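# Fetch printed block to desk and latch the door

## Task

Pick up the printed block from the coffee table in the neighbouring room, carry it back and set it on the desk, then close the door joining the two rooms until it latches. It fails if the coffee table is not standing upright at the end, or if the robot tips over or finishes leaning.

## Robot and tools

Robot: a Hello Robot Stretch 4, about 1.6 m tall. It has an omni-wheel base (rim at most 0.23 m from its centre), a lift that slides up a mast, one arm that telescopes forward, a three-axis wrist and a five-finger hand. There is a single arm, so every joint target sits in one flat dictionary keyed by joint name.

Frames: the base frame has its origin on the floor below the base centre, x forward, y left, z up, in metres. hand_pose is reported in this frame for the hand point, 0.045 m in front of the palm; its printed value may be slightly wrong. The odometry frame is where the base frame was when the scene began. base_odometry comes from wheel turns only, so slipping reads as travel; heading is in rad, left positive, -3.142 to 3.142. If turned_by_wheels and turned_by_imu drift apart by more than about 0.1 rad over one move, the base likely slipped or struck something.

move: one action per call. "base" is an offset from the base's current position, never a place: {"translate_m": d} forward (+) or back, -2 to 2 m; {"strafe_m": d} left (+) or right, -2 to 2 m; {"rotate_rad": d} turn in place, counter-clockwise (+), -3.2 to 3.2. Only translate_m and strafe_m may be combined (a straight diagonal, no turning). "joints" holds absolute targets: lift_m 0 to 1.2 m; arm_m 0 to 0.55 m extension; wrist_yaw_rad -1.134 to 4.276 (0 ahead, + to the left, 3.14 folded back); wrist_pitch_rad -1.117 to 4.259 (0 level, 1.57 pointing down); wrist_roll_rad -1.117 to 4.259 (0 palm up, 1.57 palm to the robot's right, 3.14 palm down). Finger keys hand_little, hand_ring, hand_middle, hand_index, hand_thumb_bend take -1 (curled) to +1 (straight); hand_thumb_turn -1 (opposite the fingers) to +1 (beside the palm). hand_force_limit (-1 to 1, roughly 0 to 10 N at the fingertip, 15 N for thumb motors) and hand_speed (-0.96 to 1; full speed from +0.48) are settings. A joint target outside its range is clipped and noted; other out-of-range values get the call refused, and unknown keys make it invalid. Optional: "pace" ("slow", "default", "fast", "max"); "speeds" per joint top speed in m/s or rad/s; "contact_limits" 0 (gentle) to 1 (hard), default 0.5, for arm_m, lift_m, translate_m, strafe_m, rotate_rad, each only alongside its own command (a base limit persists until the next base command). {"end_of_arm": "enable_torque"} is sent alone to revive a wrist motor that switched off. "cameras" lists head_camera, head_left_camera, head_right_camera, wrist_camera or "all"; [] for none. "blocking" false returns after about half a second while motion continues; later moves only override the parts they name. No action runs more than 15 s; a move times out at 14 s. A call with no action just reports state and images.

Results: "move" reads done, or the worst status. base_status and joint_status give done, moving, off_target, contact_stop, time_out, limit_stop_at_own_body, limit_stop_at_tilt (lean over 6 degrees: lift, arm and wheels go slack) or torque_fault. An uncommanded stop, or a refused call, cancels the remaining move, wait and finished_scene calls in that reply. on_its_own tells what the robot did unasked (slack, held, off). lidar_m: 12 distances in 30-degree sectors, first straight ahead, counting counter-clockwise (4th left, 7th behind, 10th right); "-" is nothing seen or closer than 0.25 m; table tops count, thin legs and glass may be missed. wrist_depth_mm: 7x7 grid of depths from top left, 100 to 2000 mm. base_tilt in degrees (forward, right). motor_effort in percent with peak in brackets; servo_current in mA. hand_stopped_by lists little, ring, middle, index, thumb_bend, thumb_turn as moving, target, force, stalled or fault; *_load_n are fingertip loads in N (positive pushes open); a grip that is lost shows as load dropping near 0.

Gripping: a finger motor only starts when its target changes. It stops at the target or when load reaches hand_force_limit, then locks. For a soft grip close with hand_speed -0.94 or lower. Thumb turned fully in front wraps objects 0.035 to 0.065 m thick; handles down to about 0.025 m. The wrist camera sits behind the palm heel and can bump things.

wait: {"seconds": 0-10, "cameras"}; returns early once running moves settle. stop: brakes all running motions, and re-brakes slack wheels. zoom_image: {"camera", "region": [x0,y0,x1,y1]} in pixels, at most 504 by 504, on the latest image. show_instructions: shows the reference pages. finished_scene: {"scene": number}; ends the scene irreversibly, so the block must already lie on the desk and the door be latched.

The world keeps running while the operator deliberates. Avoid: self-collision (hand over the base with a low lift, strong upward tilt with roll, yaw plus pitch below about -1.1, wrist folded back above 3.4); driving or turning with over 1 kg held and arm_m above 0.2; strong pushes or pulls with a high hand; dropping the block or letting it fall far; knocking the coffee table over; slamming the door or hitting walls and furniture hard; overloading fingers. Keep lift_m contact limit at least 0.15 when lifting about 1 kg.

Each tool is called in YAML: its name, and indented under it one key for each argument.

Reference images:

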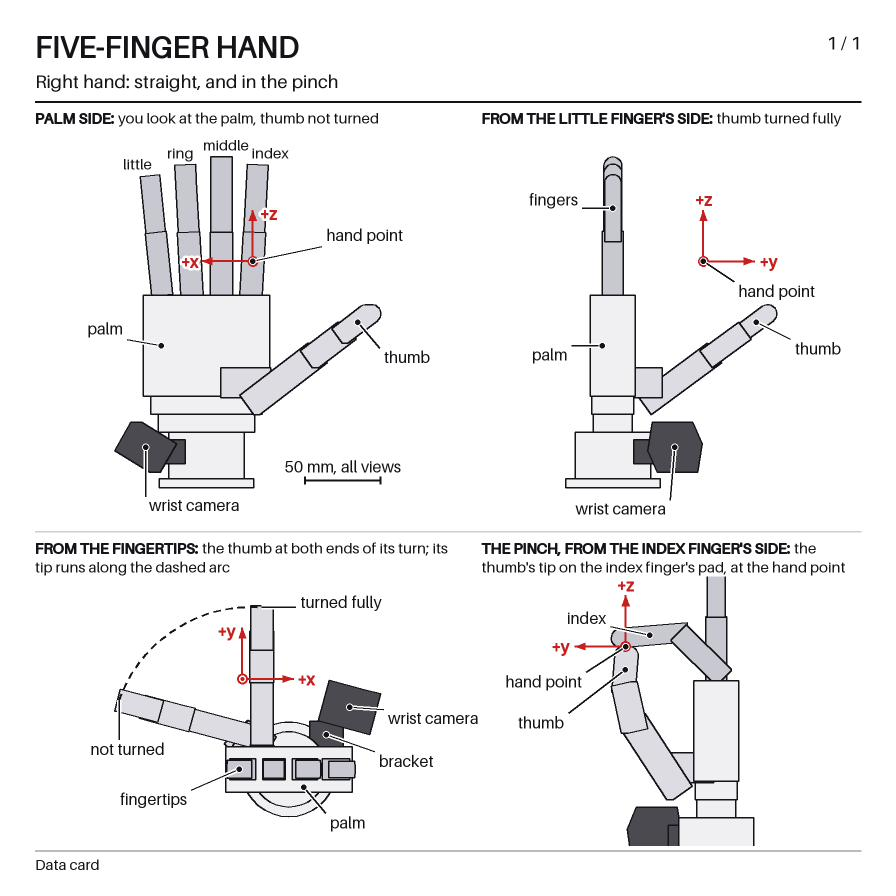

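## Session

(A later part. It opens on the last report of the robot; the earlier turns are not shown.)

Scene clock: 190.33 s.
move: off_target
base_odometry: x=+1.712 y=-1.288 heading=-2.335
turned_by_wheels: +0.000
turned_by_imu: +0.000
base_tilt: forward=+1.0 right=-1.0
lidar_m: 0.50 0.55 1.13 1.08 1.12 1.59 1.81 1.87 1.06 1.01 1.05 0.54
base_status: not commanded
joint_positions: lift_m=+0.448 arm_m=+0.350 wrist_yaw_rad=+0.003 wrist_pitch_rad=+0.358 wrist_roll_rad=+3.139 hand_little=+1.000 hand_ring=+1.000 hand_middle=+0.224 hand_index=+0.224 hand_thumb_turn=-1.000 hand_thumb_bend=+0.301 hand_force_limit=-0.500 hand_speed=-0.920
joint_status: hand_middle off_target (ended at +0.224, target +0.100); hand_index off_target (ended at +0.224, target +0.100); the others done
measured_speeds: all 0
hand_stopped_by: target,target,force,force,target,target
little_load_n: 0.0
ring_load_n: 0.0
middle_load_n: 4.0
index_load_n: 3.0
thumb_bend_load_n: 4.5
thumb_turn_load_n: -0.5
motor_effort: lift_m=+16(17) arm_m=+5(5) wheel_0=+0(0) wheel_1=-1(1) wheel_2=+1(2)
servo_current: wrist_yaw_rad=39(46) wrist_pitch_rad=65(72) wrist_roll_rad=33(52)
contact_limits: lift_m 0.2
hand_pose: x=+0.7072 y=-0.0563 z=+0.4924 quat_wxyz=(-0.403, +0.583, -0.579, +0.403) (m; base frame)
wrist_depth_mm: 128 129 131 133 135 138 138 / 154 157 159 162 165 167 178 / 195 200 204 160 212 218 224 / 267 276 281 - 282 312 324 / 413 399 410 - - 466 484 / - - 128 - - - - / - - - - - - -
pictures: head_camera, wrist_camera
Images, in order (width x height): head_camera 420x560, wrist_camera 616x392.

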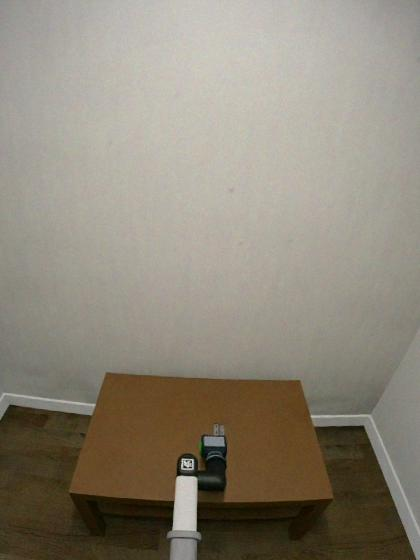

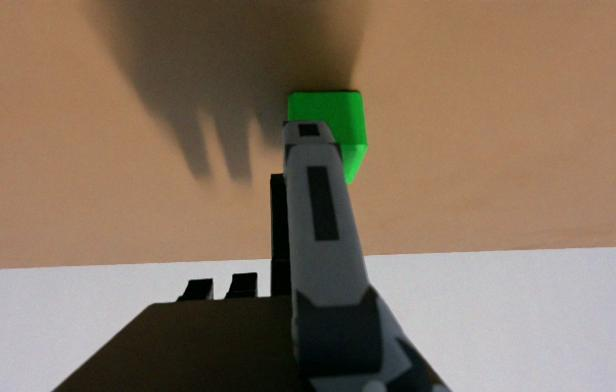

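move:
  joints: {"hand_speed": -0.94, "hand_force_limit": 0.1, "hand_index": 0.12, "hand_middle": 0.12, "hand_thumb_bend": 0.22}

move:
  joints: {"lift_m": 0.5}
  pace: "slow"

move:
  joints: {"lift_m": 0.85}
  base: {"translate_m": -0.2}
  cameras: ["wrist_camera"]

Scene clock: 199.30 s.
move: off_target
base_odometry: x=+1.712 y=-1.288 heading=-2.335
turned_by_wheels: +0.000
turned_by_imu: -0.001
base_tilt: forward=+1.0 right=-1.0
lidar_m: 0.51 0.54 1.12 1.08 1.14 1.58 1.80 1.88 1.06 1.01 1.07 0.55
base_status: not commanded
joint_positions: lift_m=+0.448 arm_m=+0.350 wrist_yaw_rad=+0.003 wrist_pitch_rad=+0.358 wrist_roll_rad=+3.139 hand_little=+1.000 hand_ring=+1.000 hand_middle=+0.220 hand_index=+0.215 hand_thumb_turn=-1.000 hand_thumb_bend=+0.299 hand_force_limit=+0.100 hand_speed=-0.940
joint_status: hand_middle off_target (ended at +0.220, target +0.120); hand_index off_target (ended at +0.215, target +0.120); hand_thumb_bend off_target (ended at +0.299, target +0.220); the others done
measured_speeds: all 0
hand_stopped_by: target,target,force,force,force,target
little_load_n: 0.0
ring_load_n: 0.0
middle_load_n: 5.0
index_load_n: 6.0
thumb_bend_load_n: 8.0
thumb_turn_load_n: -1.5
motor_effort: lift_m=+16(17) arm_m=+5(5) wheel_0=+0(0) wheel_1=-1(1) wheel_2=+1(1)
servo_current: wrist_yaw_rad=39(46) wrist_pitch_rad=59(59) wrist_roll_rad=26(46)
contact_limits: lift_m 0.2
hand_pose: x=+0.7072 y=-0.0563 z=+0.4924 quat_wxyz=(-0.403, +0.583, -0.579, +0.403) (m; base frame)
wrist_depth_mm: 128 129 131 133 134 137 138 / 154 157 159 161 165 167 179 / 195 200 204 160 213 218 224 / 267 276 282 - 282 312 322 / 413 402 410 - - 466 484 / - - 128 - - - - / - - - - - - -
pictures: none

Scene clock: 200.60 s.
move: done
base_odometry: x=+1.712 y=-1.288 heading=-2.335
turned_by_wheels: +0.000
turned_by_imu: +0.000
base_tilt: forward=+0.8 right=-0.9
lidar_m: 0.51 0.53 1.12 1.08 1.13 1.58 1.82 1.87 1.06 1.00 1.05 0.54
base_status: not commanded
joint_positions: lift_m=+0.500 arm_m=+0.350 wrist_yaw_rad=+0.003 wrist_pitch_rad=+0.358 wrist_roll_rad=+3.139 hand_little=+1.000 hand_ring=+1.000 hand_middle=+0.220 hand_index=+0.215 hand_thumb_turn=-1.000 hand_thumb_bend=+0.299 hand_force_limit=+0.100 hand_speed=-0.940
joint_status: all done
measured_speeds: all 0
hand_stopped_by: target,target,force,force,force,target
little_load_n: 0.0
ring_load_n: 0.0
middle_load_n: 5.0
index_load_n: 5.5
thumb_bend_load_n: 8.5
thumb_turn_load_n: -1.0
motor_effort: lift_m=+22(27) arm_m=+5(5) wheel_0=+0(0) wheel_1=+0(1) wheel_2=+1(1)
servo_current: wrist_yaw_rad=46(46) wrist_pitch_rad=65(65) wrist_roll_rad=52(59)
hand_pose: x=+0.7072 y=-0.0563 z=+0.5439 quat_wxyz=(-0.403, +0.583, -0.579, +0.403) (m; base frame)
wrist_depth_mm: 194 196 198 202 204 208 211 / 234 239 242 235 249 254 259 / 296 301 309 160 322 330 338 / 404 415 427 - - 466 480 / - - - - - - - / - - 128 - - - - / - - - - - - -
pictures: none

Scene clock: 203.03 s.
move: done
base_odometry: x=+1.850 y=-1.143 heading=-2.335
turned_by_wheels: +0.000
turned_by_imu: +0.000
base_tilt: forward=+1.0 right=-1.0
lidar_m: 0.70 0.77 1.15 1.08 1.13 1.58 1.62 1.68 1.05 0.99 1.06 0.76
base_status: done
joint_positions: lift_m=+0.850 arm_m=+0.350 wrist_yaw_rad=+0.003 wrist_pitch_rad=+0.358 wrist_roll_rad=+3.139 hand_little=+1.000 hand_ring=+1.000 hand_middle=+0.220 hand_index=+0.215 hand_thumb_turn=-1.000 hand_thumb_bend=+0.299 hand_force_limit=+0.100 hand_speed=-0.940
joint_status: all done
measured_speeds: all 0
hand_stopped_by: target,target,force,force,force,target
little_load_n: 0.0
ring_load_n: 0.0
middle_load_n: 4.5
index_load_n: 5.5
thumb_bend_load_n: 8.5
thumb_turn_load_n: -1.0
motor_effort: lift_m=+22(31) arm_m=+5(5) wheel_0=+1(7) wheel_1=+1(6) wheel_2=-1(8)
servo_current: wrist_yaw_rad=39(46) wrist_pitch_rad=59(72) wrist_roll_rad=46(65)
hand_pose: x=+0.7072 y=-0.0563 z=+0.8939 quat_wxyz=(-0.403, +0.583, -0.579, +0.403) (m; base frame)
wrist_depth_mm: 640 654 661 668 683 691 - / - 750 778 759 798 809 - / - - - 130 - - - / - - - - - - - / - - - - - - - / - - 128 - - - - / - - - - - - -
pictures: wrist_camera
Images, in order (width x height): wrist_camera 616x392.

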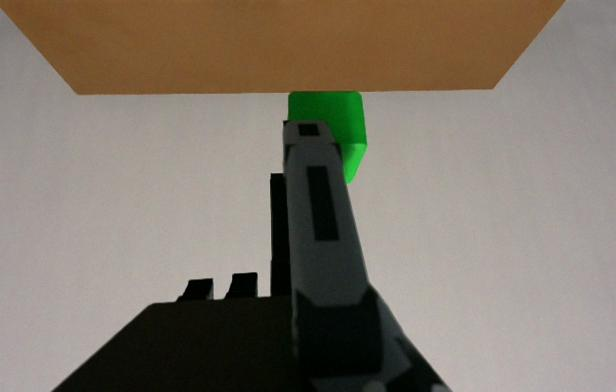

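move:
  base: {"translate_m": -0.98, "strafe_m": -0.44}
  joints: {"arm_m": 0.0}

move:
  base: {"rotate_rad": -1.57}
  cameras: ["head_camera", "head_left_camera", "wrist_camera"]

Scene clock: 238.10 s.
move: done
base_odometry: x=+2.211 y=-0.131 heading=-2.335
turned_by_wheels: +0.000
turned_by_imu: +0.001
base_tilt: forward=+1.0 right=-1.0
lidar_m: 1.68 1.77 1.60 1.54 1.61 0.65 0.64 0.65 2.12 2.46 0.65 0.82
base_status: done
joint_positions: lift_m=+0.850 arm_m=+0.000 wrist_yaw_rad=+0.003 wrist_pitch_rad=+0.358 wrist_roll_rad=+3.139 hand_little=+1.000 hand_ring=+1.000 hand_middle=+0.220 hand_index=+0.215 hand_thumb_turn=-1.000 hand_thumb_bend=+0.299 hand_force_limit=+0.100 hand_speed=-0.940
joint_status: all done
measured_speeds: all 0
hand_stopped_by: target,target,force,force,force,target
little_load_n: 0.0
ring_load_n: 0.0
middle_load_n: 5.5
index_load_n: 3.5
thumb_bend_load_n: 7.0
thumb_turn_load_n: -0.5
motor_effort: lift_m=+22(22) arm_m=-6(13) wheel_0=-2(5) wheel_1=+0(12) wheel_2=+0(10)
servo_current: wrist_yaw_rad=33(52) wrist_pitch_rad=52(72) wrist_roll_rad=33(78)
hand_pose: x=+0.3575 y=-0.0563 z=+0.8940 quat_wxyz=(-0.403, +0.583, -0.579, +0.403) (m; base frame)
wrist_depth_mm: - 1205 1255 1281 1308 1308 1336 / - 1430 1537 1499 1537 1618 1661 / - 1756 1921 160 1863 1983 - / - - - - - - - / - - - 181 - - - / - - 128 - - - - / - - - - - - -
pictures: none

Scene clock: 240.17 s.
move: done
base_odometry: x=+2.211 y=-0.131 heading=+2.378
turned_by_wheels: -1.570
turned_by_imu: -1.566
base_tilt: forward=+1.0 right=-0.8
lidar_m: 2.49 0.66 0.84 1.69 1.78 1.58 1.53 1.63 0.65 0.61 0.65 2.15
base_status: done
joint_positions: lift_m=+0.850 arm_m=+0.000 wrist_yaw_rad=+0.003 wrist_pitch_rad=+0.358 wrist_roll_rad=+3.139 hand_little=+1.000 hand_ring=+1.000 hand_middle=+0.220 hand_index=+0.215 hand_thumb_turn=-1.000 hand_thumb_bend=+0.299 hand_force_limit=+0.100 hand_speed=-0.940
joint_status: not commanded
measured_speeds: all 0
hand_stopped_by: target,target,force,force,force,target
little_load_n: 0.0
ring_load_n: -0.5
middle_load_n: 5.5
index_load_n: 3.5
thumb_bend_load_n: 7.0
thumb_turn_load_n: -1.0
motor_effort: lift_m=+22(22) arm_m=-6(6) wheel_0=-1(7) wheel_1=-2(9) wheel_2=+0(7)
servo_current: wrist_yaw_rad=33(46) wrist_pitch_rad=46(72) wrist_roll_rad=26(72)
hand_pose: x=+0.3575 y=-0.0563 z=+0.8940 quat_wxyz=(-0.403, +0.583, -0.579, +0.403) (m; base frame)
wrist_depth_mm: 1229 1255 1255 1281 1308 1308 496 / 1499 1499 1537 1499 1537 1618 603 / 1921 1921 1983 160 1983 - - / - - - - - - - / - - - 180 - - - / - - 140 - - - - / - - - - - - -
pictures: head_camera, head_left_camera, wrist_camera
Images, in order (width x height): head_camera 420x560, head_left_camera 420x672, wrist_camera 616x392.

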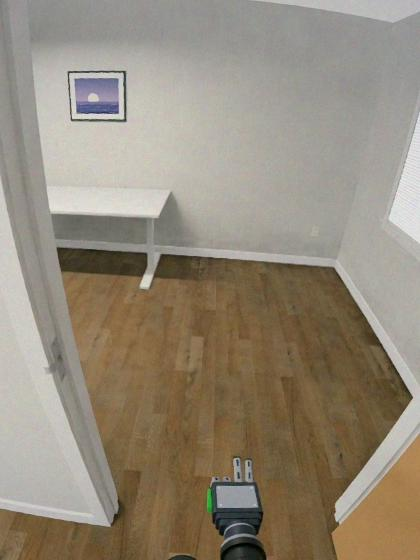

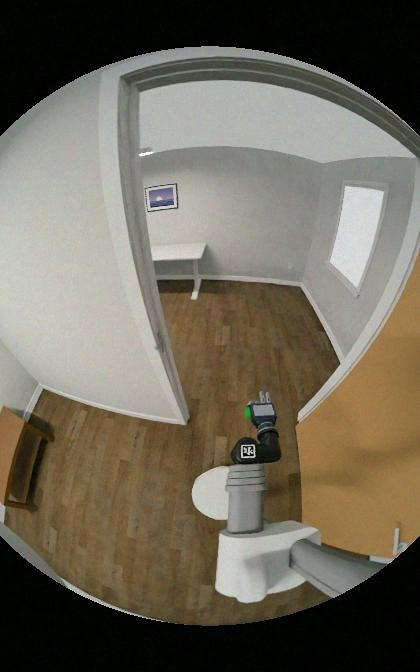

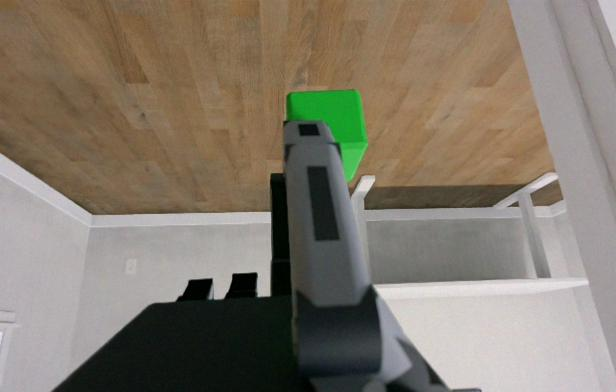

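move:
  base: {"translate_m": 1.31}

move:
  base: {"translate_m": 0.55, "strafe_m": 0.73}

move:
  joints: {"arm_m": 0.36}
  speeds: {"arm_m": 0.25}
  cameras: ["head_camera", "wrist_camera"]

Scene clock: 252.37 s.
move: done
base_odometry: x=+1.264 y=+0.775 heading=+2.378
turned_by_wheels: +0.000
turned_by_imu: -0.004
base_tilt: forward=+1.0 right=-0.9
lidar_m: 1.29 1.19 1.65 2.16 0.86 0.66 2.87 0.98 0.92 1.48 1.54 1.99
base_status: done
joint_positions: lift_m=+0.850 arm_m=+0.000 wrist_yaw_rad=+0.003 wrist_pitch_rad=+0.358 wrist_roll_rad=+3.139 hand_little=+1.000 hand_ring=+1.000 hand_middle=+0.220 hand_index=+0.215 hand_thumb_turn=-1.000 hand_thumb_bend=+0.299 hand_force_limit=+0.100 hand_speed=-0.940
joint_status: not commanded
measured_speeds: all 0
hand_stopped_by: target,target,force,force,force,target
little_load_n: 0.0
ring_load_n: -0.5
middle_load_n: 5.5
index_load_n: 3.0
thumb_bend_load_n: 7.0
thumb_turn_load_n: -0.5
motor_effort: lift_m=+21(22) arm_m=-6(6) wheel_0=-2(6) wheel_1=-2(10) wheel_2=+2(8)
servo_current: wrist_yaw_rad=39(46) wrist_pitch_rad=65(78) wrist_roll_rad=46(59)
hand_pose: x=+0.3575 y=-0.0563 z=+0.8940 quat_wxyz=(-0.403, +0.583, -0.579, +0.403) (m; base frame)
wrist_depth_mm: 1229 1255 1255 1281 1308 1336 1336 / 1499 1499 1537 1499 1537 1618 1661 / 1808 1808 1863 160 - 1983 - / - - - - - - - / - - - - - - - / - - 128 - - - - / - - - - - - -
pictures: none

Scene clock: 256.90 s.
move: done
base_odometry: x=+0.362 y=+0.628 heading=+2.378
turned_by_wheels: +0.000
turned_by_imu: -0.002
base_tilt: forward=+1.0 right=-1.0
lidar_m: 0.57 0.62 0.88 1.51 1.57 1.18 1.12 1.17 1.83 2.18 1.91 0.62
base_status: done
joint_positions: lift_m=+0.850 arm_m=+0.000 wrist_yaw_rad=+0.003 wrist_pitch_rad=+0.358 wrist_roll_rad=+3.139 hand_little=+1.000 hand_ring=+1.000 hand_middle=+0.220 hand_index=+0.215 hand_thumb_turn=-1.000 hand_thumb_bend=+0.299 hand_force_limit=+0.100 hand_speed=-0.940
joint_status: not commanded
measured_speeds: all 0
hand_stopped_by: target,target,force,force,force,target
little_load_n: 0.0
ring_load_n: -0.5
middle_load_n: 5.5
index_load_n: 3.5
thumb_bend_load_n: 7.0
thumb_turn_load_n: -0.5
motor_effort: lift_m=+21(22) arm_m=-6(6) wheel_0=+0(6) wheel_1=-1(13) wheel_2=+1(6)
servo_current: wrist_yaw_rad=46(52) wrist_pitch_rad=65(78) wrist_roll_rad=46(65)
hand_pose: x=+0.3575 y=-0.0563 z=+0.8940 quat_wxyz=(-0.403, +0.583, -0.579, +0.403) (m; base frame)
wrist_depth_mm: 1255 1255 1205 1281 1308 1308 1336 / - - - - - - - / - - - 123 - - - / - - - - - - - / - - - - - - - / - - 128 - - - - / - - - - - - -
pictures: none

Scene clock: 259.23 s.
move: done
base_odometry: x=+0.362 y=+0.628 heading=+2.378
turned_by_wheels: +0.000
turned_by_imu: +0.000
base_tilt: forward=+0.9 right=-0.9
lidar_m: 0.60 0.64 0.88 1.51 1.57 1.17 1.13 1.16 1.87 2.19 1.92 0.61
base_status: not commanded
joint_positions: lift_m=+0.850 arm_m=+0.360 wrist_yaw_rad=+0.003 wrist_pitch_rad=+0.358 wrist_roll_rad=+3.139 hand_little=+1.000 hand_ring=+1.000 hand_middle=+0.220 hand_index=+0.215 hand_thumb_turn=-1.000 hand_thumb_bend=+0.299 hand_force_limit=+0.100 hand_speed=-0.940
joint_status: all done
measured_speeds: all 0
hand_stopped_by: target,target,force,force,force,target
little_load_n: 0.0
ring_load_n: -0.5
middle_load_n: 5.5
index_load_n: 3.5
thumb_bend_load_n: 7.0
thumb_turn_load_n: -0.5
motor_effort: lift_m=+21(21) arm_m=+5(12) wheel_0=+0(0) wheel_1=-1(1) wheel_2=+1(1)
servo_current: wrist_yaw_rad=39(46) wrist_pitch_rad=46(78) wrist_roll_rad=33(52)
hand_pose: x=+0.7172 y=-0.0563 z=+0.8940 quat_wxyz=(-0.403, +0.583, -0.579, +0.403) (m; base frame)
wrist_depth_mm: - - - - - - - / - - - - - - - / - - - 123 - - - / - - - - - - - / - - - - - - - / - - 128 - - - - / - - - - - - -
pictures: head_camera, wrist_camera
Images, in order (width x height): head_camera 420x560, wrist_camera 616x392.

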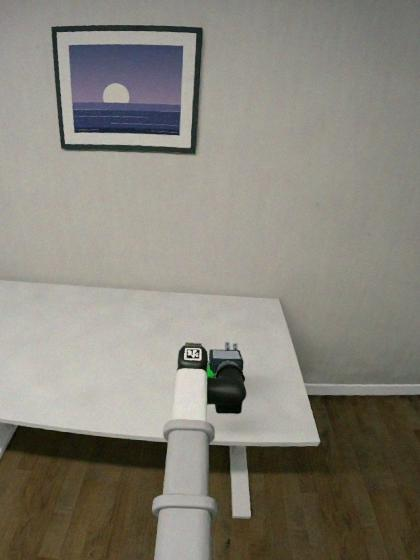

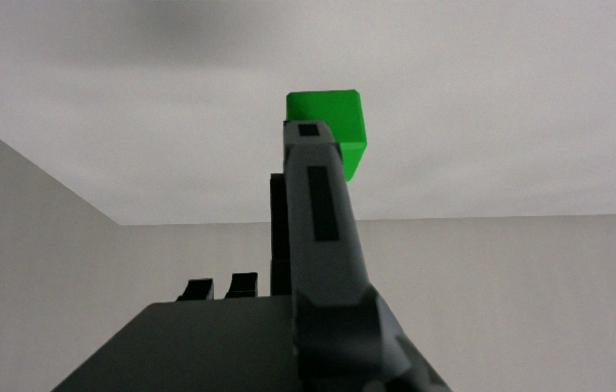

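move:
  joints: {"lift_m": 0.735}

move:
  joints: {"lift_m": 0.714}
  speeds: {"lift_m": 0.05}
  contact_limits: {"lift_m": 0.05}
  cameras: ["wrist_camera"]

Scene clock: 265.57 s.
move: done
base_odometry: x=+0.362 y=+0.628 heading=+2.378
turned_by_wheels: +0.000
turned_by_imu: -0.001
base_tilt: forward=+1.0 right=-1.1
lidar_m: 0.57 0.62 0.87 1.51 1.58 1.17 1.13 1.17 1.83 2.18 1.89 0.60
base_status: not commanded
joint_positions: lift_m=+0.735 arm_m=+0.360 wrist_yaw_rad=+0.003 wrist_pitch_rad=+0.358 wrist_roll_rad=+3.139 hand_little=+1.000 hand_ring=+1.000 hand_middle=+0.220 hand_index=+0.215 hand_thumb_turn=-1.000 hand_thumb_bend=+0.299 hand_force_limit=+0.100 hand_speed=-0.940
joint_status: all done
measured_speeds: all 0
hand_stopped_by: target,target,force,force,force,target
little_load_n: 0.0
ring_load_n: 0.0
middle_load_n: 5.5
index_load_n: 3.5
thumb_bend_load_n: 7.0
thumb_turn_load_n: -0.5
motor_effort: lift_m=+17(23) arm_m=+5(5) wheel_0=+0(0) wheel_1=-1(1) wheel_2=+1(1)
servo_current: wrist_yaw_rad=39(46) wrist_pitch_rad=65(78) wrist_roll_rad=13(52)
hand_pose: x=+0.7172 y=-0.0563 z=+0.7794 quat_wxyz=(-0.403, +0.583, -0.579, +0.403) (m; base frame)
wrist_depth_mm: - - - - - - - / - - - - - - - / - - - 123 - - - / - - - - - - - / - - - - - - - / - - 128 - - - - / - - - - - - -
pictures: none

Scene clock: 266.43 s.
move: done
base_odometry: x=+0.362 y=+0.628 heading=+2.378
turned_by_wheels: +0.000
turned_by_imu: +0.000
base_tilt: forward=+0.9 right=-0.9
lidar_m: 0.58 0.63 0.86 1.51 1.58 1.17 1.12 1.16 1.85 2.18 1.91 0.59
base_status: not commanded
joint_positions: lift_m=+0.714 arm_m=+0.360 wrist_yaw_rad=+0.003 wrist_pitch_rad=+0.354 wrist_roll_rad=+3.139 hand_little=+1.000 hand_ring=+1.000 hand_middle=+0.220 hand_index=+0.215 hand_thumb_turn=-1.000 hand_thumb_bend=+0.299 hand_force_limit=+0.100 hand_speed=-0.940
joint_status: all done
measured_speeds: all 0
hand_stopped_by: target,target,force,force,force,target
little_load_n: 0.0
ring_load_n: 0.0
middle_load_n: 6.0
index_load_n: 4.5
thumb_bend_load_n: 4.5
thumb_turn_load_n: -0.5
motor_effort: lift_m=+15(19) arm_m=+5(5) wheel_0=+0(0) wheel_1=+0(1) wheel_2=+1(1)
servo_current: wrist_yaw_rad=39(52) wrist_pitch_rad=39(72) wrist_roll_rad=13(59)
contact_limits: lift_m 0.05
hand_pose: x=+0.7178 y=-0.0563 z=+0.7593 quat_wxyz=(-0.404, +0.582, -0.579, +0.404) (m; base frame)
wrist_depth_mm: - - - - - - - / - - - - - - - / - - - 123 - - - / - - - - - - - / - - - - - - - / - - 128 - - - - / - - - - - - -
pictures: wrist_camera
Images, in order (width x height): wrist_camera 616x392.

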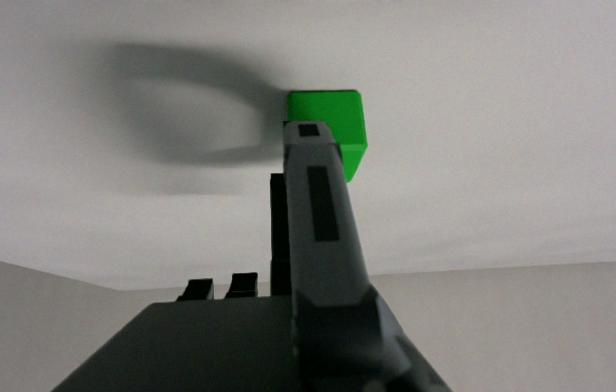

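move:
  joints: {"hand_speed": -0.85, "hand_index": 0.4, "hand_middle": 0.4, "hand_thumb_bend": 0.42}

move:
  joints: {"hand_speed": 0.2, "hand_index": 1.0, "hand_middle": 1.0, "hand_thumb_bend": 0.5}

move:
  joints: {"lift_m": 0.9}
  cameras: ["wrist_camera"]

move:
  base: {"translate_m": -0.5}
  joints: {"arm_m": 0.0, "wrist_pitch_rad": 0, "lift_m": 1.0, "hand_thumb_turn": 1, "hand_thumb_bend": 1, "hand_index": 0, "hand_middle": 0, "hand_ring": 0, "hand_little": 0}
  cameras: ["head_camera"]

Scene clock: 274.17 s.
move: done
base_odometry: x=+0.362 y=+0.628 heading=+2.378
turned_by_wheels: +0.000
turned_by_imu: -0.001
base_tilt: forward=+1.0 right=-1.0
lidar_m: 0.57 0.63 0.88 1.52 1.58 1.17 1.13 1.17 1.84 2.18 1.92 0.62
base_status: not commanded
joint_positions: lift_m=+0.714 arm_m=+0.360 wrist_yaw_rad=+0.003 wrist_pitch_rad=+0.354 wrist_roll_rad=+3.139 hand_little=+1.000 hand_ring=+1.000 hand_middle=+0.400 hand_index=+0.400 hand_thumb_turn=-1.000 hand_thumb_bend=+0.420 hand_force_limit=+0.100 hand_speed=-0.850
joint_status: all done
measured_speeds: all 0
hand_stopped_by: target,target,target,target,target,target
little_load_n: 0.0
ring_load_n: 0.0
middle_load_n: 0.0
index_load_n: 0.0
thumb_bend_load_n: 0.0
thumb_turn_load_n: 0.0
motor_effort: lift_m=+17(17) arm_m=+5(5) wheel_0=+0(0) wheel_1=-1(1) wheel_2=+1(1)
servo_current: wrist_yaw_rad=33(52) wrist_pitch_rad=52(59) wrist_roll_rad=26(59)
contact_limits: lift_m 0.05
hand_pose: x=+0.7178 y=-0.0563 z=+0.7592 quat_wxyz=(-0.404, +0.582, -0.579, +0.404) (m; base frame)
wrist_depth_mm: - - - - - - - / - - - - - - - / - - - 116 - - - / - - - - - - - / - - - - - - - / - - 128 - - - - / - - - - - - -
pictures: none

Scene clock: 274.83 s.
move: done
base_odometry: x=+0.362 y=+0.628 heading=+2.378
turned_by_wheels: +0.000
turned_by_imu: +0.000
base_tilt: forward=+1.0 right=-1.0
lidar_m: 0.60 0.64 0.89 1.51 1.57 1.17 1.12 1.20 1.84 2.18 1.93 0.62
base_status: not commanded
joint_positions: lift_m=+0.714 arm_m=+0.360 wrist_yaw_rad=+0.003 wrist_pitch_rad=+0.354 wrist_roll_rad=+3.139 hand_little=+1.000 hand_ring=+1.000 hand_middle=+1.000 hand_index=+1.000 hand_thumb_turn=-1.000 hand_thumb_bend=+0.500 hand_force_limit=+0.100 hand_speed=+0.200
joint_status: all done
measured_speeds: all 0
hand_stopped_by: target,target,target,target,target,target
little_load_n: 0.0
ring_load_n: 0.0
middle_load_n: 0.0
index_load_n: 0.0
thumb_bend_load_n: 0.0
thumb_turn_load_n: 0.0
motor_effort: lift_m=+17(17) arm_m=+5(5) wheel_0=+0(0) wheel_1=-1(1) wheel_2=+1(1)
servo_current: wrist_yaw_rad=33(46) wrist_pitch_rad=39(65) wrist_roll_rad=13(52)
contact_limits: lift_m 0.05
hand_pose: x=+0.7178 y=-0.0563 z=+0.7592 quat_wxyz=(-0.404, +0.582, -0.579, +0.404) (m; base frame)
wrist_depth_mm: - - - - - - - / - - - - - - - / - - - - - - - / - - - - - - - / - - - - - - - / - - 128 - - - - / - - - - - - -
pictures: none

Scene clock: 276.70 s.
move: done
base_odometry: x=+0.362 y=+0.628 heading=+2.378
turned_by_wheels: +0.000
turned_by_imu: +0.000
base_tilt: forward=+1.0 right=-0.9
lidar_m: 0.59 0.64 0.85 1.51 1.58 1.15 1.12 1.17 1.85 2.17 1.90 0.60
base_status: not commanded
joint_positions: lift_m=+0.900 arm_m=+0.360 wrist_yaw_rad=+0.003 wrist_pitch_rad=+0.354 wrist_roll_rad=+3.139 hand_little=+1.000 hand_ring=+1.000 hand_middle=+1.000 hand_index=+1.000 hand_thumb_turn=-1.000 hand_thumb_bend=+0.500 hand_force_limit=+0.100 hand_speed=+0.200
joint_status: all done
measured_speeds: all 0
hand_stopped_by: target,target,target,target,target,target
little_load_n: 0.0
ring_load_n: 0.0
middle_load_n: 0.0
index_load_n: -0.5
thumb_bend_load_n: 0.0
thumb_turn_load_n: 0.0
motor_effort: lift_m=+22(29) arm_m=+5(5) wheel_0=+0(0) wheel_1=+0(1) wheel_2=+1(1)
servo_current: wrist_yaw_rad=39(46) wrist_pitch_rad=46(72) wrist_roll_rad=39(59)
hand_pose: x=+0.7178 y=-0.0563 z=+0.9447 quat_wxyz=(-0.404, +0.582, -0.579, +0.404) (m; base frame)
wrist_depth_mm: - - - - - - - / - - - - - - - / - - - - - - - / - - - - - - - / - - - - - - - / - - 128 - - - - / - - - - - - -
pictures: wrist_camera
Images, in order (width x height): wrist_camera 616x392.

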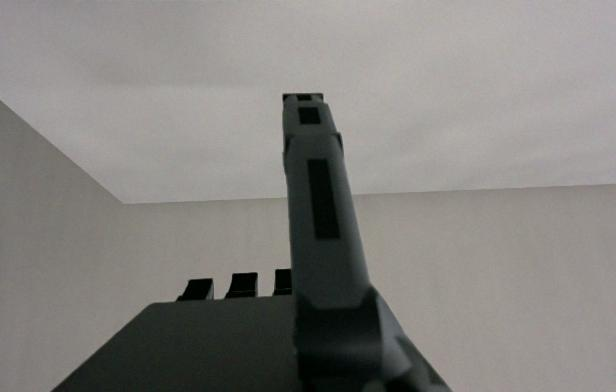

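Scene clock: 279.87 s.
move: done
base_odometry: x=+0.723 y=+0.282 heading=+2.378
turned_by_wheels: +0.000
turned_by_imu: +0.000
base_tilt: forward=+1.0 right=-0.9
lidar_m: 1.09 1.13 1.58 1.51 0.89 0.66 0.62 0.66 1.56 2.20 2.27 1.12
base_status: done
joint_positions: lift_m=+1.000 arm_m=+0.000 wrist_yaw_rad=+0.003 wrist_pitch_rad=+0.009 wrist_roll_rad=+3.139 hand_little=+0.000 hand_ring=+0.000 hand_middle=+0.000 hand_index=+0.000 hand_thumb_turn=+1.000 hand_thumb_bend=+1.000 hand_force_limit=+0.100 hand_speed=+0.200
joint_status: all done
measured_speeds: all 0
hand_stopped_by: target,target,target,target,target,target
little_load_n: 0.0
ring_load_n: 0.0
middle_load_n: 0.0
index_load_n: 0.0
thumb_bend_load_n: 0.0
thumb_turn_load_n: 0.0
motor_effort: lift_m=+22(29) arm_m=-6(11) wheel_0=+1(6) wheel_1=+0(9) wheel_2=+0(10)
servo_current: wrist_yaw_rad=26(46) wrist_pitch_rad=59(163) wrist_roll_rad=26(72)
hand_pose: x=+0.3921 y=-0.0562 z=+1.1158 quat_wxyz=(-0.498, +0.504, -0.501, +0.498) (m; base frame)
wrist_depth_mm: - - - - - - - / - - - - - - - / - - - - - - - / - - 172 175 - - - / - - 164 171 1708 - - / - - 150 126 - - - / - - - - - - -
pictures: head_camera
Images, in order (width x height): head_camera 420x560.

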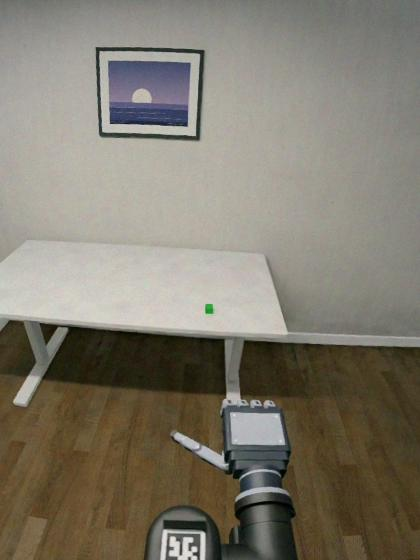

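move:
  base: {"strafe_m": -0.74, "translate_m": 0.05}

move:
  base: {"rotate_rad": -2.967}
  joints: {"wrist_yaw_rad": 0.9}

move:
  base: {"translate_m": 0.883, "strafe_m": -0.059}
  cameras: ["head_camera"]

Scene clock: 297.03 s.
move: done
base_odometry: x=+1.199 y=+0.851 heading=+2.378
turned_by_wheels: +0.000
turned_by_imu: +0.000
base_tilt: forward=+1.0 right=-1.0
lidar_m: 1.37 1.09 1.54 2.27 0.98 0.76 2.98 0.99 1.03 1.44 1.52 1.85
base_status: done
joint_positions: lift_m=+1.000 arm_m=+0.000 wrist_yaw_rad=+0.003 wrist_pitch_rad=+0.009 wrist_roll_rad=+3.139 hand_little=+0.000 hand_ring=+0.000 hand_middle=+0.000 hand_index=+0.000 hand_thumb_turn=+1.000 hand_thumb_bend=+1.000 hand_force_limit=+0.100 hand_speed=+0.200
joint_status: not commanded
measured_speeds: all 0
hand_stopped_by: target,target,target,target,target,target
little_load_n: 0.0
ring_load_n: 0.0
middle_load_n: 0.0
index_load_n: 0.0
thumb_bend_load_n: 0.0
thumb_turn_load_n: 0.0
motor_effort: lift_m=+21(22) arm_m=-6(6) wheel_0=+0(9) wheel_1=+1(10) wheel_2=-1(3)
servo_current: wrist_yaw_rad=39(46) wrist_pitch_rad=65(91) wrist_roll_rad=46(59)
hand_pose: x=+0.3921 y=-0.0562 z=+1.1158 quat_wxyz=(-0.498, +0.504, -0.501, +0.498) (m; base frame)
wrist_depth_mm: - - - - - - - / - - - - - - - / - - - - - - - / - - 172 175 - - - / - - 164 171 - - - / - - 150 126 - - - / - - - - - - -
pictures: none

Scene clock: 300.17 s.
move: done
base_odometry: x=+1.199 y=+0.851 heading=-0.589
turned_by_wheels: -2.967
turned_by_imu: -2.959
base_tilt: forward=+0.9 right=-0.9
lidar_m: 1.43 0.99 1.35 1.47 1.69 1.81 1.10 1.18 1.94 1.51 0.82 0.74
base_status: done
joint_positions: lift_m=+1.000 arm_m=+0.000 wrist_yaw_rad=+0.897 wrist_pitch_rad=+0.009 wrist_roll_rad=+3.139 hand_little=+0.000 hand_ring=+0.000 hand_middle=+0.000 hand_index=+0.000 hand_thumb_turn=+1.000 hand_thumb_bend=+1.000 hand_force_limit=+0.100 hand_speed=+0.200
joint_status: all done
measured_speeds: all 0
hand_stopped_by: target,target,target,target,target,target
little_load_n: 0.0
ring_load_n: 0.0
middle_load_n: 0.0
index_load_n: 0.0
thumb_bend_load_n: 0.0
thumb_turn_load_n: -0.5
motor_effort: lift_m=+22(22) arm_m=-6(6) wheel_0=+0(6) wheel_1=+1(9) wheel_2=+0(7)
servo_current: wrist_yaw_rad=39(104) wrist_pitch_rad=65(72) wrist_roll_rad=33(59)
hand_pose: x=+0.3533 y=+0.1371 z=+1.1158 quat_wxyz=(-0.664, +0.671, -0.234, +0.234) (m; base frame)
wrist_depth_mm: - - 788 - - - - / - - 788 1499 - - - / - - 788 1464 - - - / - - 173 175 - - - / - - 169 171 - - - / - - 150 126 - - - / - - - - - - -
pictures: none

Scene clock: 304.60 s.
move: done
base_odometry: x=+1.900 y=+0.311 heading=-0.589
turned_by_wheels: +0.000
turned_by_imu: -0.002
base_tilt: forward=+1.0 right=-1.0
lidar_m: 1.04 0.62 0.52 0.50 1.53 2.58 2.11 2.17 0.41 1.86 2.05 2.07
base_status: done
joint_positions: lift_m=+1.000 arm_m=+0.000 wrist_yaw_rad=+0.897 wrist_pitch_rad=+0.009 wrist_roll_rad=+3.139 hand_little=+0.000 hand_ring=+0.000 hand_middle=+0.000 hand_index=+0.000 hand_thumb_turn=+1.000 hand_thumb_bend=+1.000 hand_force_limit=+0.100 hand_speed=+0.200
joint_status: not commanded
measured_speeds: all 0
hand_stopped_by: target,target,target,target,target,target
little_load_n: 0.0
ring_load_n: -0.5
middle_load_n: 0.0
index_load_n: -0.5
thumb_bend_load_n: 0.0
thumb_turn_load_n: 0.0
motor_effort: lift_m=+22(22) arm_m=-6(6) wheel_0=+1(6) wheel_1=+1(8) wheel_2=+0(9)
servo_current: wrist_yaw_rad=39(52) wrist_pitch_rad=72(78) wrist_roll_rad=46(52)
hand_pose: x=+0.3533 y=+0.1371 z=+1.1158 quat_wxyz=(-0.664, +0.671, -0.234, +0.234) (m; base frame)
wrist_depth_mm: - - - - - 421 399 / - - - - - 421 402 / - - - - - 421 402 / - - 172 175 - - 410 / - - 164 171 - - - / - - 150 126 - - - / - - - - - - 402
pictures: head_camera
Images, in order (width x height): head_camera 420x560.

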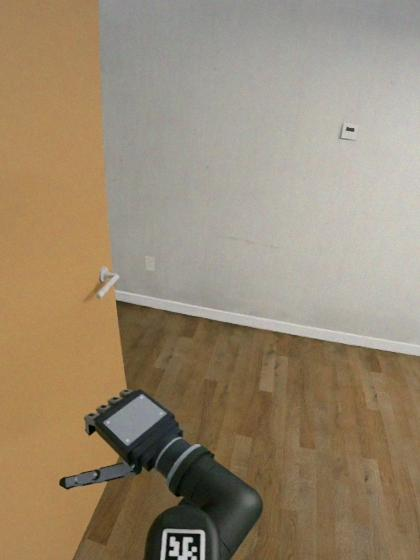

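move:
  joints: {"arm_m": 0.5, "wrist_yaw_rad": 1.36, "lift_m": 0.96}
  cameras: ["wrist_camera", "head_camera"]

Scene clock: 313.67 s.
move: done
base_odometry: x=+1.900 y=+0.311 heading=-0.589
turned_by_wheels: +0.000
turned_by_imu: -0.001
base_tilt: forward=+1.0 right=-1.0
lidar_m: 1.04 0.63 0.52 0.51 1.54 2.57 2.11 2.18 0.42 1.86 2.06 2.08
base_status: not commanded
joint_positions: lift_m=+0.960 arm_m=+0.500 wrist_yaw_rad=+1.357 wrist_pitch_rad=+0.009 wrist_roll_rad=+3.139 hand_little=+0.000 hand_ring=+0.000 hand_middle=+0.000 hand_index=+0.000 hand_thumb_turn=+1.000 hand_thumb_bend=+1.000 hand_force_limit=+0.100 hand_speed=+0.200
joint_status: all done
measured_speeds: all 0
hand_stopped_by: target,target,target,target,target,target
little_load_n: 0.0
ring_load_n: 0.0
middle_load_n: 0.0
index_load_n: 0.0
thumb_bend_load_n: 0.0
thumb_turn_load_n: 0.0
motor_effort: lift_m=+17(23) arm_m=+5(12) wheel_0=+1(1) wheel_1=+1(1) wheel_2=-1(1)
servo_current: wrist_yaw_rad=39(98) wrist_pitch_rad=59(78) wrist_roll_rad=13(59)
hand_pose: x=+0.7732 y=+0.2038 z=+1.0762 quat_wxyz=(-0.700, +0.706, -0.075, +0.076) (m; base frame)
wrist_depth_mm: 322 324 327 330 334 340 342 / 320 324 327 330 336 338 342 / 320 325 329 330 336 340 342 / 322 325 173 175 334 340 - / 322 325 164 171 336 - - / 322 324 150 126 - - - / 322 - - - - - 343
pictures: head_camera, wrist_camera
Images, in order (width x height): head_camera 420x560, wrist_camera 616x392.

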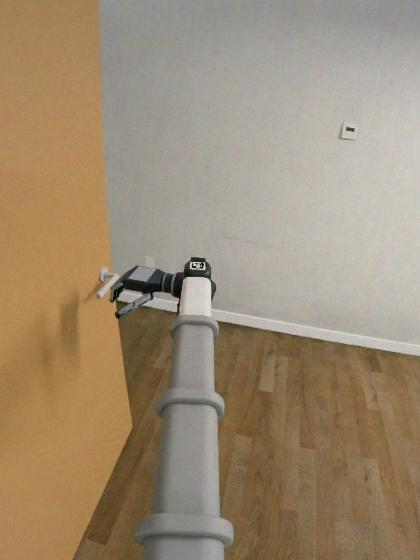

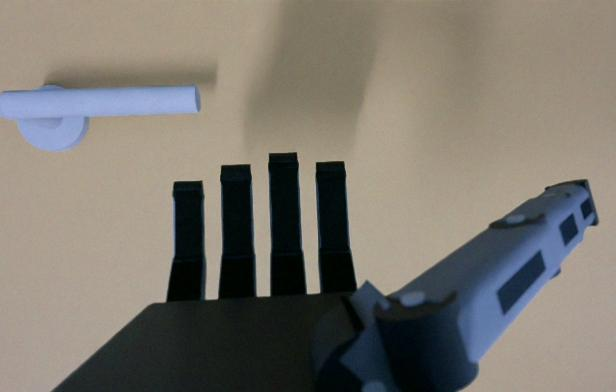

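move:
  base: {"translate_m": 0.046, "strafe_m": 0.08}
  joints: {"arm_m": 0.545, "wrist_yaw_rad": 1.38}
  pace: "slow"
  cameras: ["wrist_camera"]

Scene clock: 333.40 s.
move: done
base_odometry: x=+1.983 y=+0.352 heading=-0.589
turned_by_wheels: +0.000
turned_by_imu: -0.001
base_tilt: forward=+1.0 right=-1.0
lidar_m: 0.88 0.52 0.41 0.43 1.44 2.38 2.15 2.21 0.51 1.93 2.14 2.04
base_status: done
joint_positions: lift_m=+0.960 arm_m=+0.545 wrist_yaw_rad=+1.377 wrist_pitch_rad=+0.009 wrist_roll_rad=+3.139 hand_little=+0.000 hand_ring=+0.000 hand_middle=+0.000 hand_index=+0.000 hand_thumb_turn=+1.000 hand_thumb_bend=+1.000 hand_force_limit=+0.100 hand_speed=+0.200
joint_status: all done
measured_speeds: all 0
hand_stopped_by: target,target,target,target,target,target
little_load_n: 0.0
ring_load_n: -0.5
middle_load_n: 0.0
index_load_n: 0.0
thumb_bend_load_n: 0.0
thumb_turn_load_n: 0.0
motor_effort: lift_m=+17(17) arm_m=+5(12) wheel_0=-2(5) wheel_1=+2(8) wheel_2=+0(5)
servo_current: wrist_yaw_rad=33(59) wrist_pitch_rad=46(72) wrist_roll_rad=33(59)
hand_pose: x=+0.8141 y=+0.2058 z=+1.0762 quat_wxyz=(-0.701, +0.707, -0.068, +0.069) (m; base frame)
wrist_depth_mm: 166 168 228 234 236 241 245 / 216 226 230 234 237 241 244 / 223 227 229 233 237 241 244 / 224 227 173 175 237 241 - / 224 227 169 171 238 - - / 224 226 150 126 - - - / 224 - - - - - 246
pictures: wrist_camera
Images, in order (width x height): wrist_camera 616x392.

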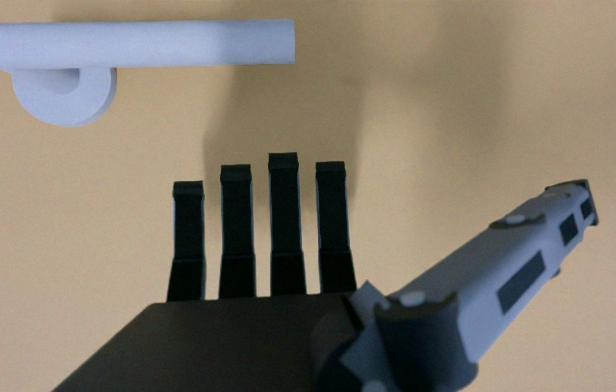

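move:
  base: {"translate_m": 0.017, "strafe_m": 0.0106}
  joints: {"arm_m": 0.548}
  pace: "slow"

move:
  joints: {"lift_m": 0.91}
  pace: "slow"
  contact_limits: {"lift_m": 0.1}
  cameras: ["wrist_camera"]

Scene clock: 341.67 s.
move: done
base_odometry: x=+2.003 y=+0.352 heading=-0.589
turned_by_wheels: +0.000
turned_by_imu: -0.001
base_tilt: forward=+1.0 right=-1.0
lidar_m: 0.84 0.52 0.41 0.41 1.41 2.36 2.16 2.25 0.53 1.96 2.17 2.01
base_status: done
joint_positions: lift_m=+0.960 arm_m=+0.548 wrist_yaw_rad=+1.377 wrist_pitch_rad=+0.009 wrist_roll_rad=+3.139 hand_little=+0.000 hand_ring=+0.000 hand_middle=+0.000 hand_index=+0.000 hand_thumb_turn=+1.000 hand_thumb_bend=+1.000 hand_force_limit=+0.100 hand_speed=+0.200
joint_status: all done
measured_speeds: all 0
hand_stopped_by: target,target,target,target,target,target
little_load_n: 0.0
ring_load_n: 0.0
middle_load_n: 0.0
index_load_n: 0.0
thumb_bend_load_n: 0.0
thumb_turn_load_n: -0.5
motor_effort: lift_m=+17(17) arm_m=+5(9) wheel_0=-2(4) wheel_1=+1(7) wheel_2=-1(4)
servo_current: wrist_yaw_rad=39(46) wrist_pitch_rad=46(72) wrist_roll_rad=33(59)
hand_pose: x=+0.8170 y=+0.2058 z=+1.0762 quat_wxyz=(-0.701, +0.707, -0.068, +0.069) (m; base frame)
wrist_depth_mm: 157 154 157 160 223 226 229 / 204 208 216 220 223 226 229 / 210 213 216 220 223 226 229 / 211 213 173 175 223 227 - / 211 213 169 171 223 - - / 211 212 150 126 - - - / 210 - - - - - 231
pictures: none

Scene clock: 342.97 s.
move: done
base_odometry: x=+2.003 y=+0.352 heading=-0.589
turned_by_wheels: +0.000
turned_by_imu: +0.000
base_tilt: forward=+1.0 right=-0.9
lidar_m: 0.94 0.49 0.41 0.40 1.42 2.35 2.15 2.22 0.53 1.96 2.14 2.05
base_status: not commanded
joint_positions: lift_m=+0.910 arm_m=+0.548 wrist_yaw_rad=+1.377 wrist_pitch_rad=+0.009 wrist_roll_rad=+3.139 hand_little=+0.000 hand_ring=+0.000 hand_middle=+0.000 hand_index=+0.000 hand_thumb_turn=+1.000 hand_thumb_bend=+1.000 hand_force_limit=+0.100 hand_speed=+0.200
joint_status: all done
measured_speeds: all 0
hand_stopped_by: target,target,target,target,target,target
little_load_n: 0.0
ring_load_n: 0.0
middle_load_n: 0.0
index_load_n: 0.0
thumb_bend_load_n: 0.0
thumb_turn_load_n: 0.0
motor_effort: lift_m=+16(21) arm_m=+5(6) wheel_0=-2(2) wheel_1=+1(1) wheel_2=-1(1)
servo_current: wrist_yaw_rad=39(46) wrist_pitch_rad=46(72) wrist_roll_rad=33(52)
contact_limits: lift_m 0.1
hand_pose: x=+0.8170 y=+0.2058 z=+1.0262 quat_wxyz=(-0.701, +0.707, -0.068, +0.069) (m; base frame)
wrist_depth_mm: 210 213 216 219 223 227 229 / 211 213 216 220 223 226 229 / 159 155 156 160 223 227 229 / 210 211 173 175 224 227 - / 210 213 169 171 223 - - / 211 212 150 126 - - - / 210 - - - - - 230
pictures: wrist_camera
Images, in order (width x height): wrist_camera 616x392.

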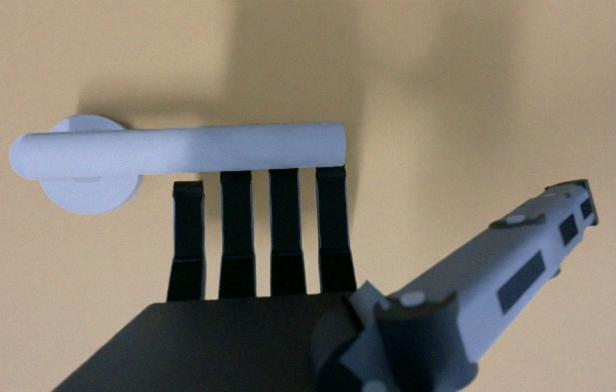

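move:
  joints: {"lift_m": 0.882}
  pace: "slow"
  contact_limits: {"lift_m": 0.1}

move:
  base: {"translate_m": -0.114, "strafe_m": -0.146}
  joints: {"wrist_yaw_rad": 1.1624}
  speeds: {"wrist_yaw_rad": 0.11}
  pace: "slow"
  cameras: ["wrist_camera"]

Scene clock: 371.80 s.
move: done
base_odometry: x=+2.003 y=+0.352 heading=-0.589
turned_by_wheels: +0.000
turned_by_imu: -0.001
base_tilt: forward=+1.1 right=-1.0
lidar_m: 0.94 0.48 0.41 0.41 1.42 2.36 2.14 2.25 0.54 1.96 2.17 2.02
base_status: not commanded
joint_positions: lift_m=+0.882 arm_m=+0.548 wrist_yaw_rad=+1.377 wrist_pitch_rad=+0.008 wrist_roll_rad=+3.139 hand_little=+0.000 hand_ring=+0.000 hand_middle=+0.000 hand_index=+0.000 hand_thumb_turn=+1.000 hand_thumb_bend=+1.000 hand_force_limit=+0.100 hand_speed=+0.200
joint_status: all done
measured_speeds: all 0
hand_stopped_by: target,target,target,target,target,target
little_load_n: 0.0
ring_load_n: 0.0
middle_load_n: 0.0
index_load_n: 0.0
thumb_bend_load_n: 0.0
thumb_turn_load_n: -0.5
motor_effort: lift_m=+16(19) arm_m=+5(6) wheel_0=-1(2) wheel_1=+1(1) wheel_2=-1(1)
servo_current: wrist_yaw_rad=39(46) wrist_pitch_rad=59(78) wrist_roll_rad=26(46)
contact_limits: lift_m 0.1
hand_pose: x=+0.8170 y=+0.2059 z=+0.9985 quat_wxyz=(-0.701, +0.707, -0.068, +0.069) (m; base frame)
wrist_depth_mm: 204 208 211 216 220 226 229 / 205 208 212 216 221 225 229 / 204 208 212 216 221 226 229 / 196 199 155 157 221 225 - / 198 208 163 164 221 - - / 205 208 150 126 - - - / 204 - - - - - 230
pictures: none

Scene clock: 375.10 s.
move: done
base_odometry: x=+1.827 y=+0.294 heading=-0.589
turned_by_wheels: +0.000
turned_by_imu: +0.000
base_tilt: forward=+1.1 right=-0.9
lidar_m: 0.88 0.59 0.55 0.59 1.62 2.66 2.07 2.11 0.36 0.37 1.98 2.11
base_status: done
joint_positions: lift_m=+0.882 arm_m=+0.548 wrist_yaw_rad=+1.166 wrist_pitch_rad=+0.008 wrist_roll_rad=+3.139 hand_little=+0.000 hand_ring=+0.000 hand_middle=+0.000 hand_index=+0.000 hand_thumb_turn=+1.000 hand_thumb_bend=+1.000 hand_force_limit=+0.100 hand_speed=+0.200
joint_status: all done
measured_speeds: all 0
hand_stopped_by: target,target,target,target,target,target
little_load_n: 0.0
ring_load_n: 0.0
middle_load_n: 0.0
index_load_n: 0.0
thumb_bend_load_n: 0.0
thumb_turn_load_n: -0.5
motor_effort: lift_m=+16(17) arm_m=+5(5) wheel_0=+0(7) wheel_1=+0(7) wheel_2=+1(10)
servo_current: wrist_yaw_rad=39(78) wrist_pitch_rad=59(72) wrist_roll_rad=13(59)
contact_limits: lift_m 0.1
hand_pose: x=+0.8580 y=+0.1807 z=+0.9985 quat_wxyz=(-0.690, +0.696, -0.142, +0.143) (m; base frame)
wrist_depth_mm: 186 191 195 201 206 212 217 / 186 191 195 202 206 212 217 / 185 190 196 201 206 212 217 / 179 139 139 175 207 212 - / 132 181 160 164 206 - - / 186 189 150 126 - - - / 185 - - - - - 218
pictures: wrist_camera
Images, in order (width x height): wrist_camera 616x392.

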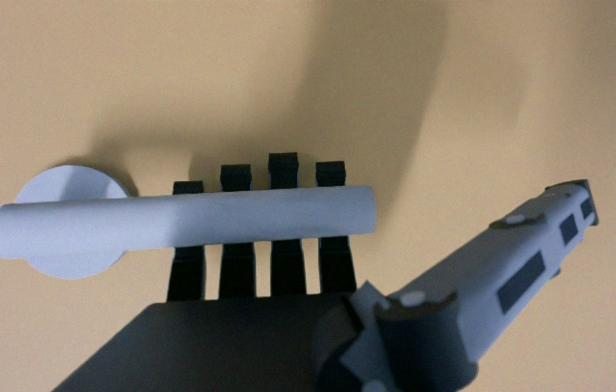

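move:
  base: {"translate_m": -0.151, "strafe_m": -0.124}
  joints: {"wrist_yaw_rad": 0.91}
  speeds: {"wrist_yaw_rad": 0.13}
  pace: "slow"
  cameras: ["wrist_camera"]

move:
  base: {"translate_m": -0.175, "strafe_m": -0.087}
  joints: {"wrist_yaw_rad": 0.683}
  speeds: {"wrist_yaw_rad": 0.12}
  pace: "slow"
  cameras: ["wrist_camera"]

Scene clock: 385.13 s.
move: done
base_odometry: x=+1.633 y=+0.274 heading=-0.589
turned_by_wheels: +0.000
turned_by_imu: +0.000
base_tilt: forward=+1.0 right=-0.9
lidar_m: 0.87 0.70 0.69 0.80 1.77 2.52 1.90 2.00 2.59 0.25 0.25 2.23
base_status: done
joint_positions: lift_m=+0.882 arm_m=+0.548 wrist_yaw_rad=+0.912 wrist_pitch_rad=+0.007 wrist_roll_rad=+3.139 hand_little=+0.000 hand_ring=+0.000 hand_middle=+0.000 hand_index=+0.000 hand_thumb_turn=+1.000 hand_thumb_bend=+1.000 hand_force_limit=+0.100 hand_speed=+0.200
joint_status: all done
measured_speeds: all 0
hand_stopped_by: target,target,target,target,target,target
little_load_n: 0.0
ring_load_n: 0.0
middle_load_n: 0.0
index_load_n: 0.0
thumb_bend_load_n: 0.0
thumb_turn_load_n: 0.0
motor_effort: lift_m=+16(17) arm_m=-2(4) wheel_0=+0(9) wheel_1=-2(9) wheel_2=+2(12)
servo_current: wrist_yaw_rad=39(72) wrist_pitch_rad=59(72) wrist_roll_rad=59(59)
contact_limits: lift_m 0.1
hand_pose: x=+0.8990 y=+0.1400 z=+0.9986 quat_wxyz=(-0.666, +0.672, -0.229, +0.229) (m; base frame)
wrist_depth_mm: 189 192 196 202 205 209 213 / 189 193 196 201 205 211 213 / 188 192 196 200 204 210 213 / 187 183 140 175 203 210 - / 187 185 159 164 204 - - / 189 191 150 126 - - - / 189 - - - - - -
pictures: wrist_camera
Images, in order (width x height): wrist_camera 616x392.

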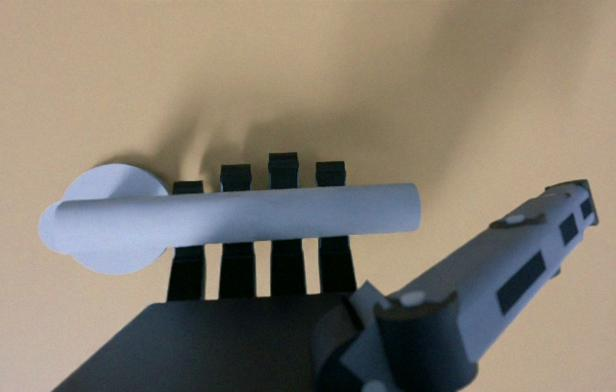

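Scene clock: 387.40 s.
move: contact_stop
base_odometry: x=+1.568 y=+0.296 heading=-0.582
turned_by_wheels: +0.007
turned_by_imu: -0.005
base_tilt: forward=+0.9 right=-0.9
lidar_m: 0.87 0.73 0.72 1.59 1.81 2.47 1.81 1.92 2.19 0.25 0.25 2.28
base_status: translate_m contact_stop (by the wheels' count: -0.066 of -0.175); strafe_m contact_stop (by the wheels' count: -0.018 of -0.087)
joint_positions: lift_m=+0.882 arm_m=+0.548 wrist_yaw_rad=+0.691 wrist_pitch_rad=+0.007 wrist_roll_rad=+3.139 hand_little=+0.000 hand_ring=+0.000 hand_middle=+0.000 hand_index=+0.000 hand_thumb_turn=+1.000 hand_thumb_bend=+1.000 hand_force_limit=+0.100 hand_speed=+0.200
joint_status: all done
measured_speeds: all 0
hand_stopped_by: target,target,target,target,target,target
little_load_n: -0.5
ring_load_n: 0.0
middle_load_n: 0.0
index_load_n: 0.0
thumb_bend_load_n: 0.0
thumb_turn_load_n: 0.0
on_its_own: the wheels are slack since a contact_stop
motor_effort: lift_m=+17(18) arm_m=+5(5) wheel_0=+0(28) wheel_1=+0(23) wheel_2=+0(23)
servo_current: wrist_yaw_rad=52(85) wrist_pitch_rad=46(78) wrist_roll_rad=46(65)
contact_limits: lift_m 0.1
hand_pose: x=+0.9253 y=+0.0971 z=+0.9987 quat_wxyz=(-0.637, +0.642, -0.301, +0.301) (m; base frame)
wrist_depth_mm: 197 196 195 193 191 190 189 / 197 196 195 193 191 190 190 / 198 196 195 193 192 190 189 / 198 188 138 135 132 190 - / 198 196 160 164 193 - - / 198 198 150 126 - - - / 198 - - - - - 190
pictures: wrist_camera
Images, in order (width x height): wrist_camera 616x392.

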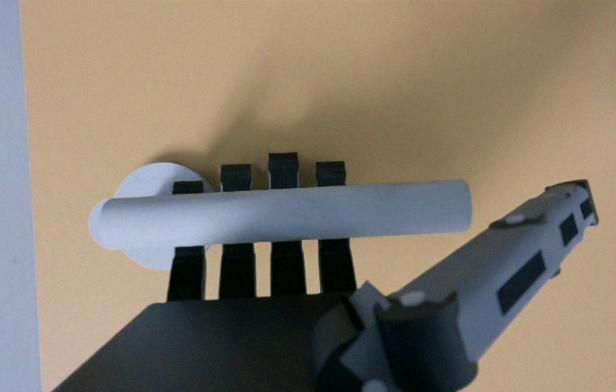

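move:
  joints: {"wrist_yaw_rad": 0.8}
  speeds: {"wrist_yaw_rad": 0.3}

move:
  base: {"translate_m": -0.028, "strafe_m": 0.015}
  pace: "slow"
  cameras: ["wrist_camera", "head_camera"]

Scene clock: 451.30 s.
move: done
base_odometry: x=+1.568 y=+0.296 heading=-0.589
turned_by_wheels: -0.007
turned_by_imu: -0.008
base_tilt: forward=+1.0 right=-1.0
lidar_m: 0.86 0.74 0.73 1.58 1.80 2.47 1.80 1.92 2.18 0.45 0.25 2.28
base_status: not commanded
joint_positions: lift_m=+0.882 arm_m=+0.548 wrist_yaw_rad=+0.797 wrist_pitch_rad=+0.007 wrist_roll_rad=+3.139 hand_little=+0.000 hand_ring=+0.000 hand_middle=+0.000 hand_index=+0.000 hand_thumb_turn=+1.000 hand_thumb_bend=+1.000 hand_force_limit=+0.100 hand_speed=+0.200
joint_status: all done
measured_speeds: all 0
hand_stopped_by: target,target,target,target,target,target
little_load_n: 0.0
ring_load_n: 0.0
middle_load_n: 0.0
index_load_n: 0.0
thumb_bend_load_n: 0.5
thumb_turn_load_n: -0.5
on_its_own: the wheels are slack since a contact_stop
motor_effort: lift_m=+17(18) arm_m=+5(5) wheel_0=+0(0) wheel_1=+0(0) wheel_2=+0(0)
servo_current: wrist_yaw_rad=39(65) wrist_pitch_rad=59(65) wrist_roll_rad=33(59)
contact_limits: lift_m 0.1
hand_pose: x=+0.9139 y=+0.1183 z=+0.9987 quat_wxyz=(-0.652, +0.657, -0.267, +0.267) (m; base frame)
wrist_depth_mm: 190 191 192 194 195 198 198 / 189 191 192 194 196 197 199 / 190 191 193 194 196 198 199 / 189 137 135 135 195 198 - / 190 183 161 164 196 - - / 190 191 150 126 - - - / 190 - - - - - 200
pictures: none

Scene clock: 452.63 s.
move: done
base_odometry: x=+1.553 y=+0.324 heading=-0.590
turned_by_wheels: +0.000
turned_by_imu: +0.000
base_tilt: forward=+0.9 right=-0.8
lidar_m: 0.87 0.75 0.73 1.57 1.79 2.44 1.79 1.87 2.17 0.25 0.25 2.32
base_status: done
joint_positions: lift_m=+0.882 arm_m=+0.548 wrist_yaw_rad=+0.797 wrist_pitch_rad=+0.007 wrist_roll_rad=+3.139 hand_little=+0.000 hand_ring=+0.000 hand_middle=+0.000 hand_index=+0.000 hand_thumb_turn=+1.000 hand_thumb_bend=+1.000 hand_force_limit=+0.100 hand_speed=+0.200
joint_status: not commanded
measured_speeds: all 0
hand_stopped_by: target,target,target,target,target,target
little_load_n: -0.5
ring_load_n: 0.0
middle_load_n: 0.0
index_load_n: 0.0
thumb_bend_load_n: 0.0
thumb_turn_load_n: 0.0
motor_effort: lift_m=+17(18) arm_m=+4(5) wheel_0=-1(6) wheel_1=-2(9) wheel_2=+2(5)
servo_current: wrist_yaw_rad=46(52) wrist_pitch_rad=72(72) wrist_roll_rad=59(59)
contact_limits: lift_m 0.1
hand_pose: x=+0.9139 y=+0.1183 z=+0.9987 quat_wxyz=(-0.652, +0.657, -0.267, +0.267) (m; base frame)
wrist_depth_mm: 197 198 200 202 204 206 208 / 197 198 200 202 204 206 208 / 197 198 201 202 204 206 208 / 190 190 144 176 205 206 - / 190 195 159 165 205 - - / 197 199 151 126 - - - / 197 - - - - - -
pictures: head_camera, wrist_camera
Images, in order (width x height): head_camera 420x560, wrist_camera 616x392.

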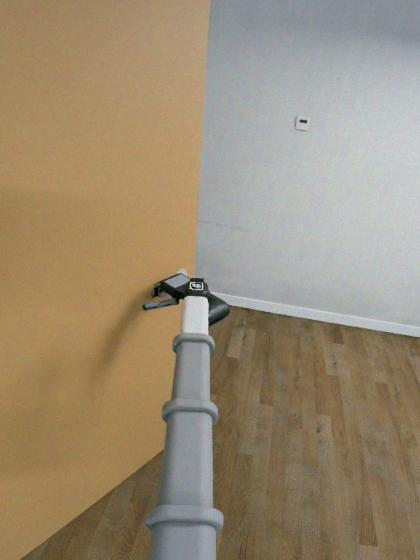

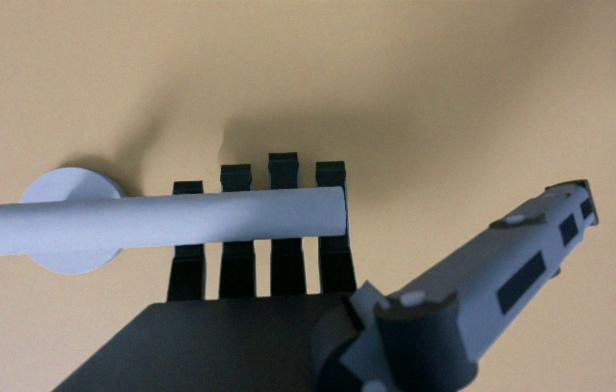

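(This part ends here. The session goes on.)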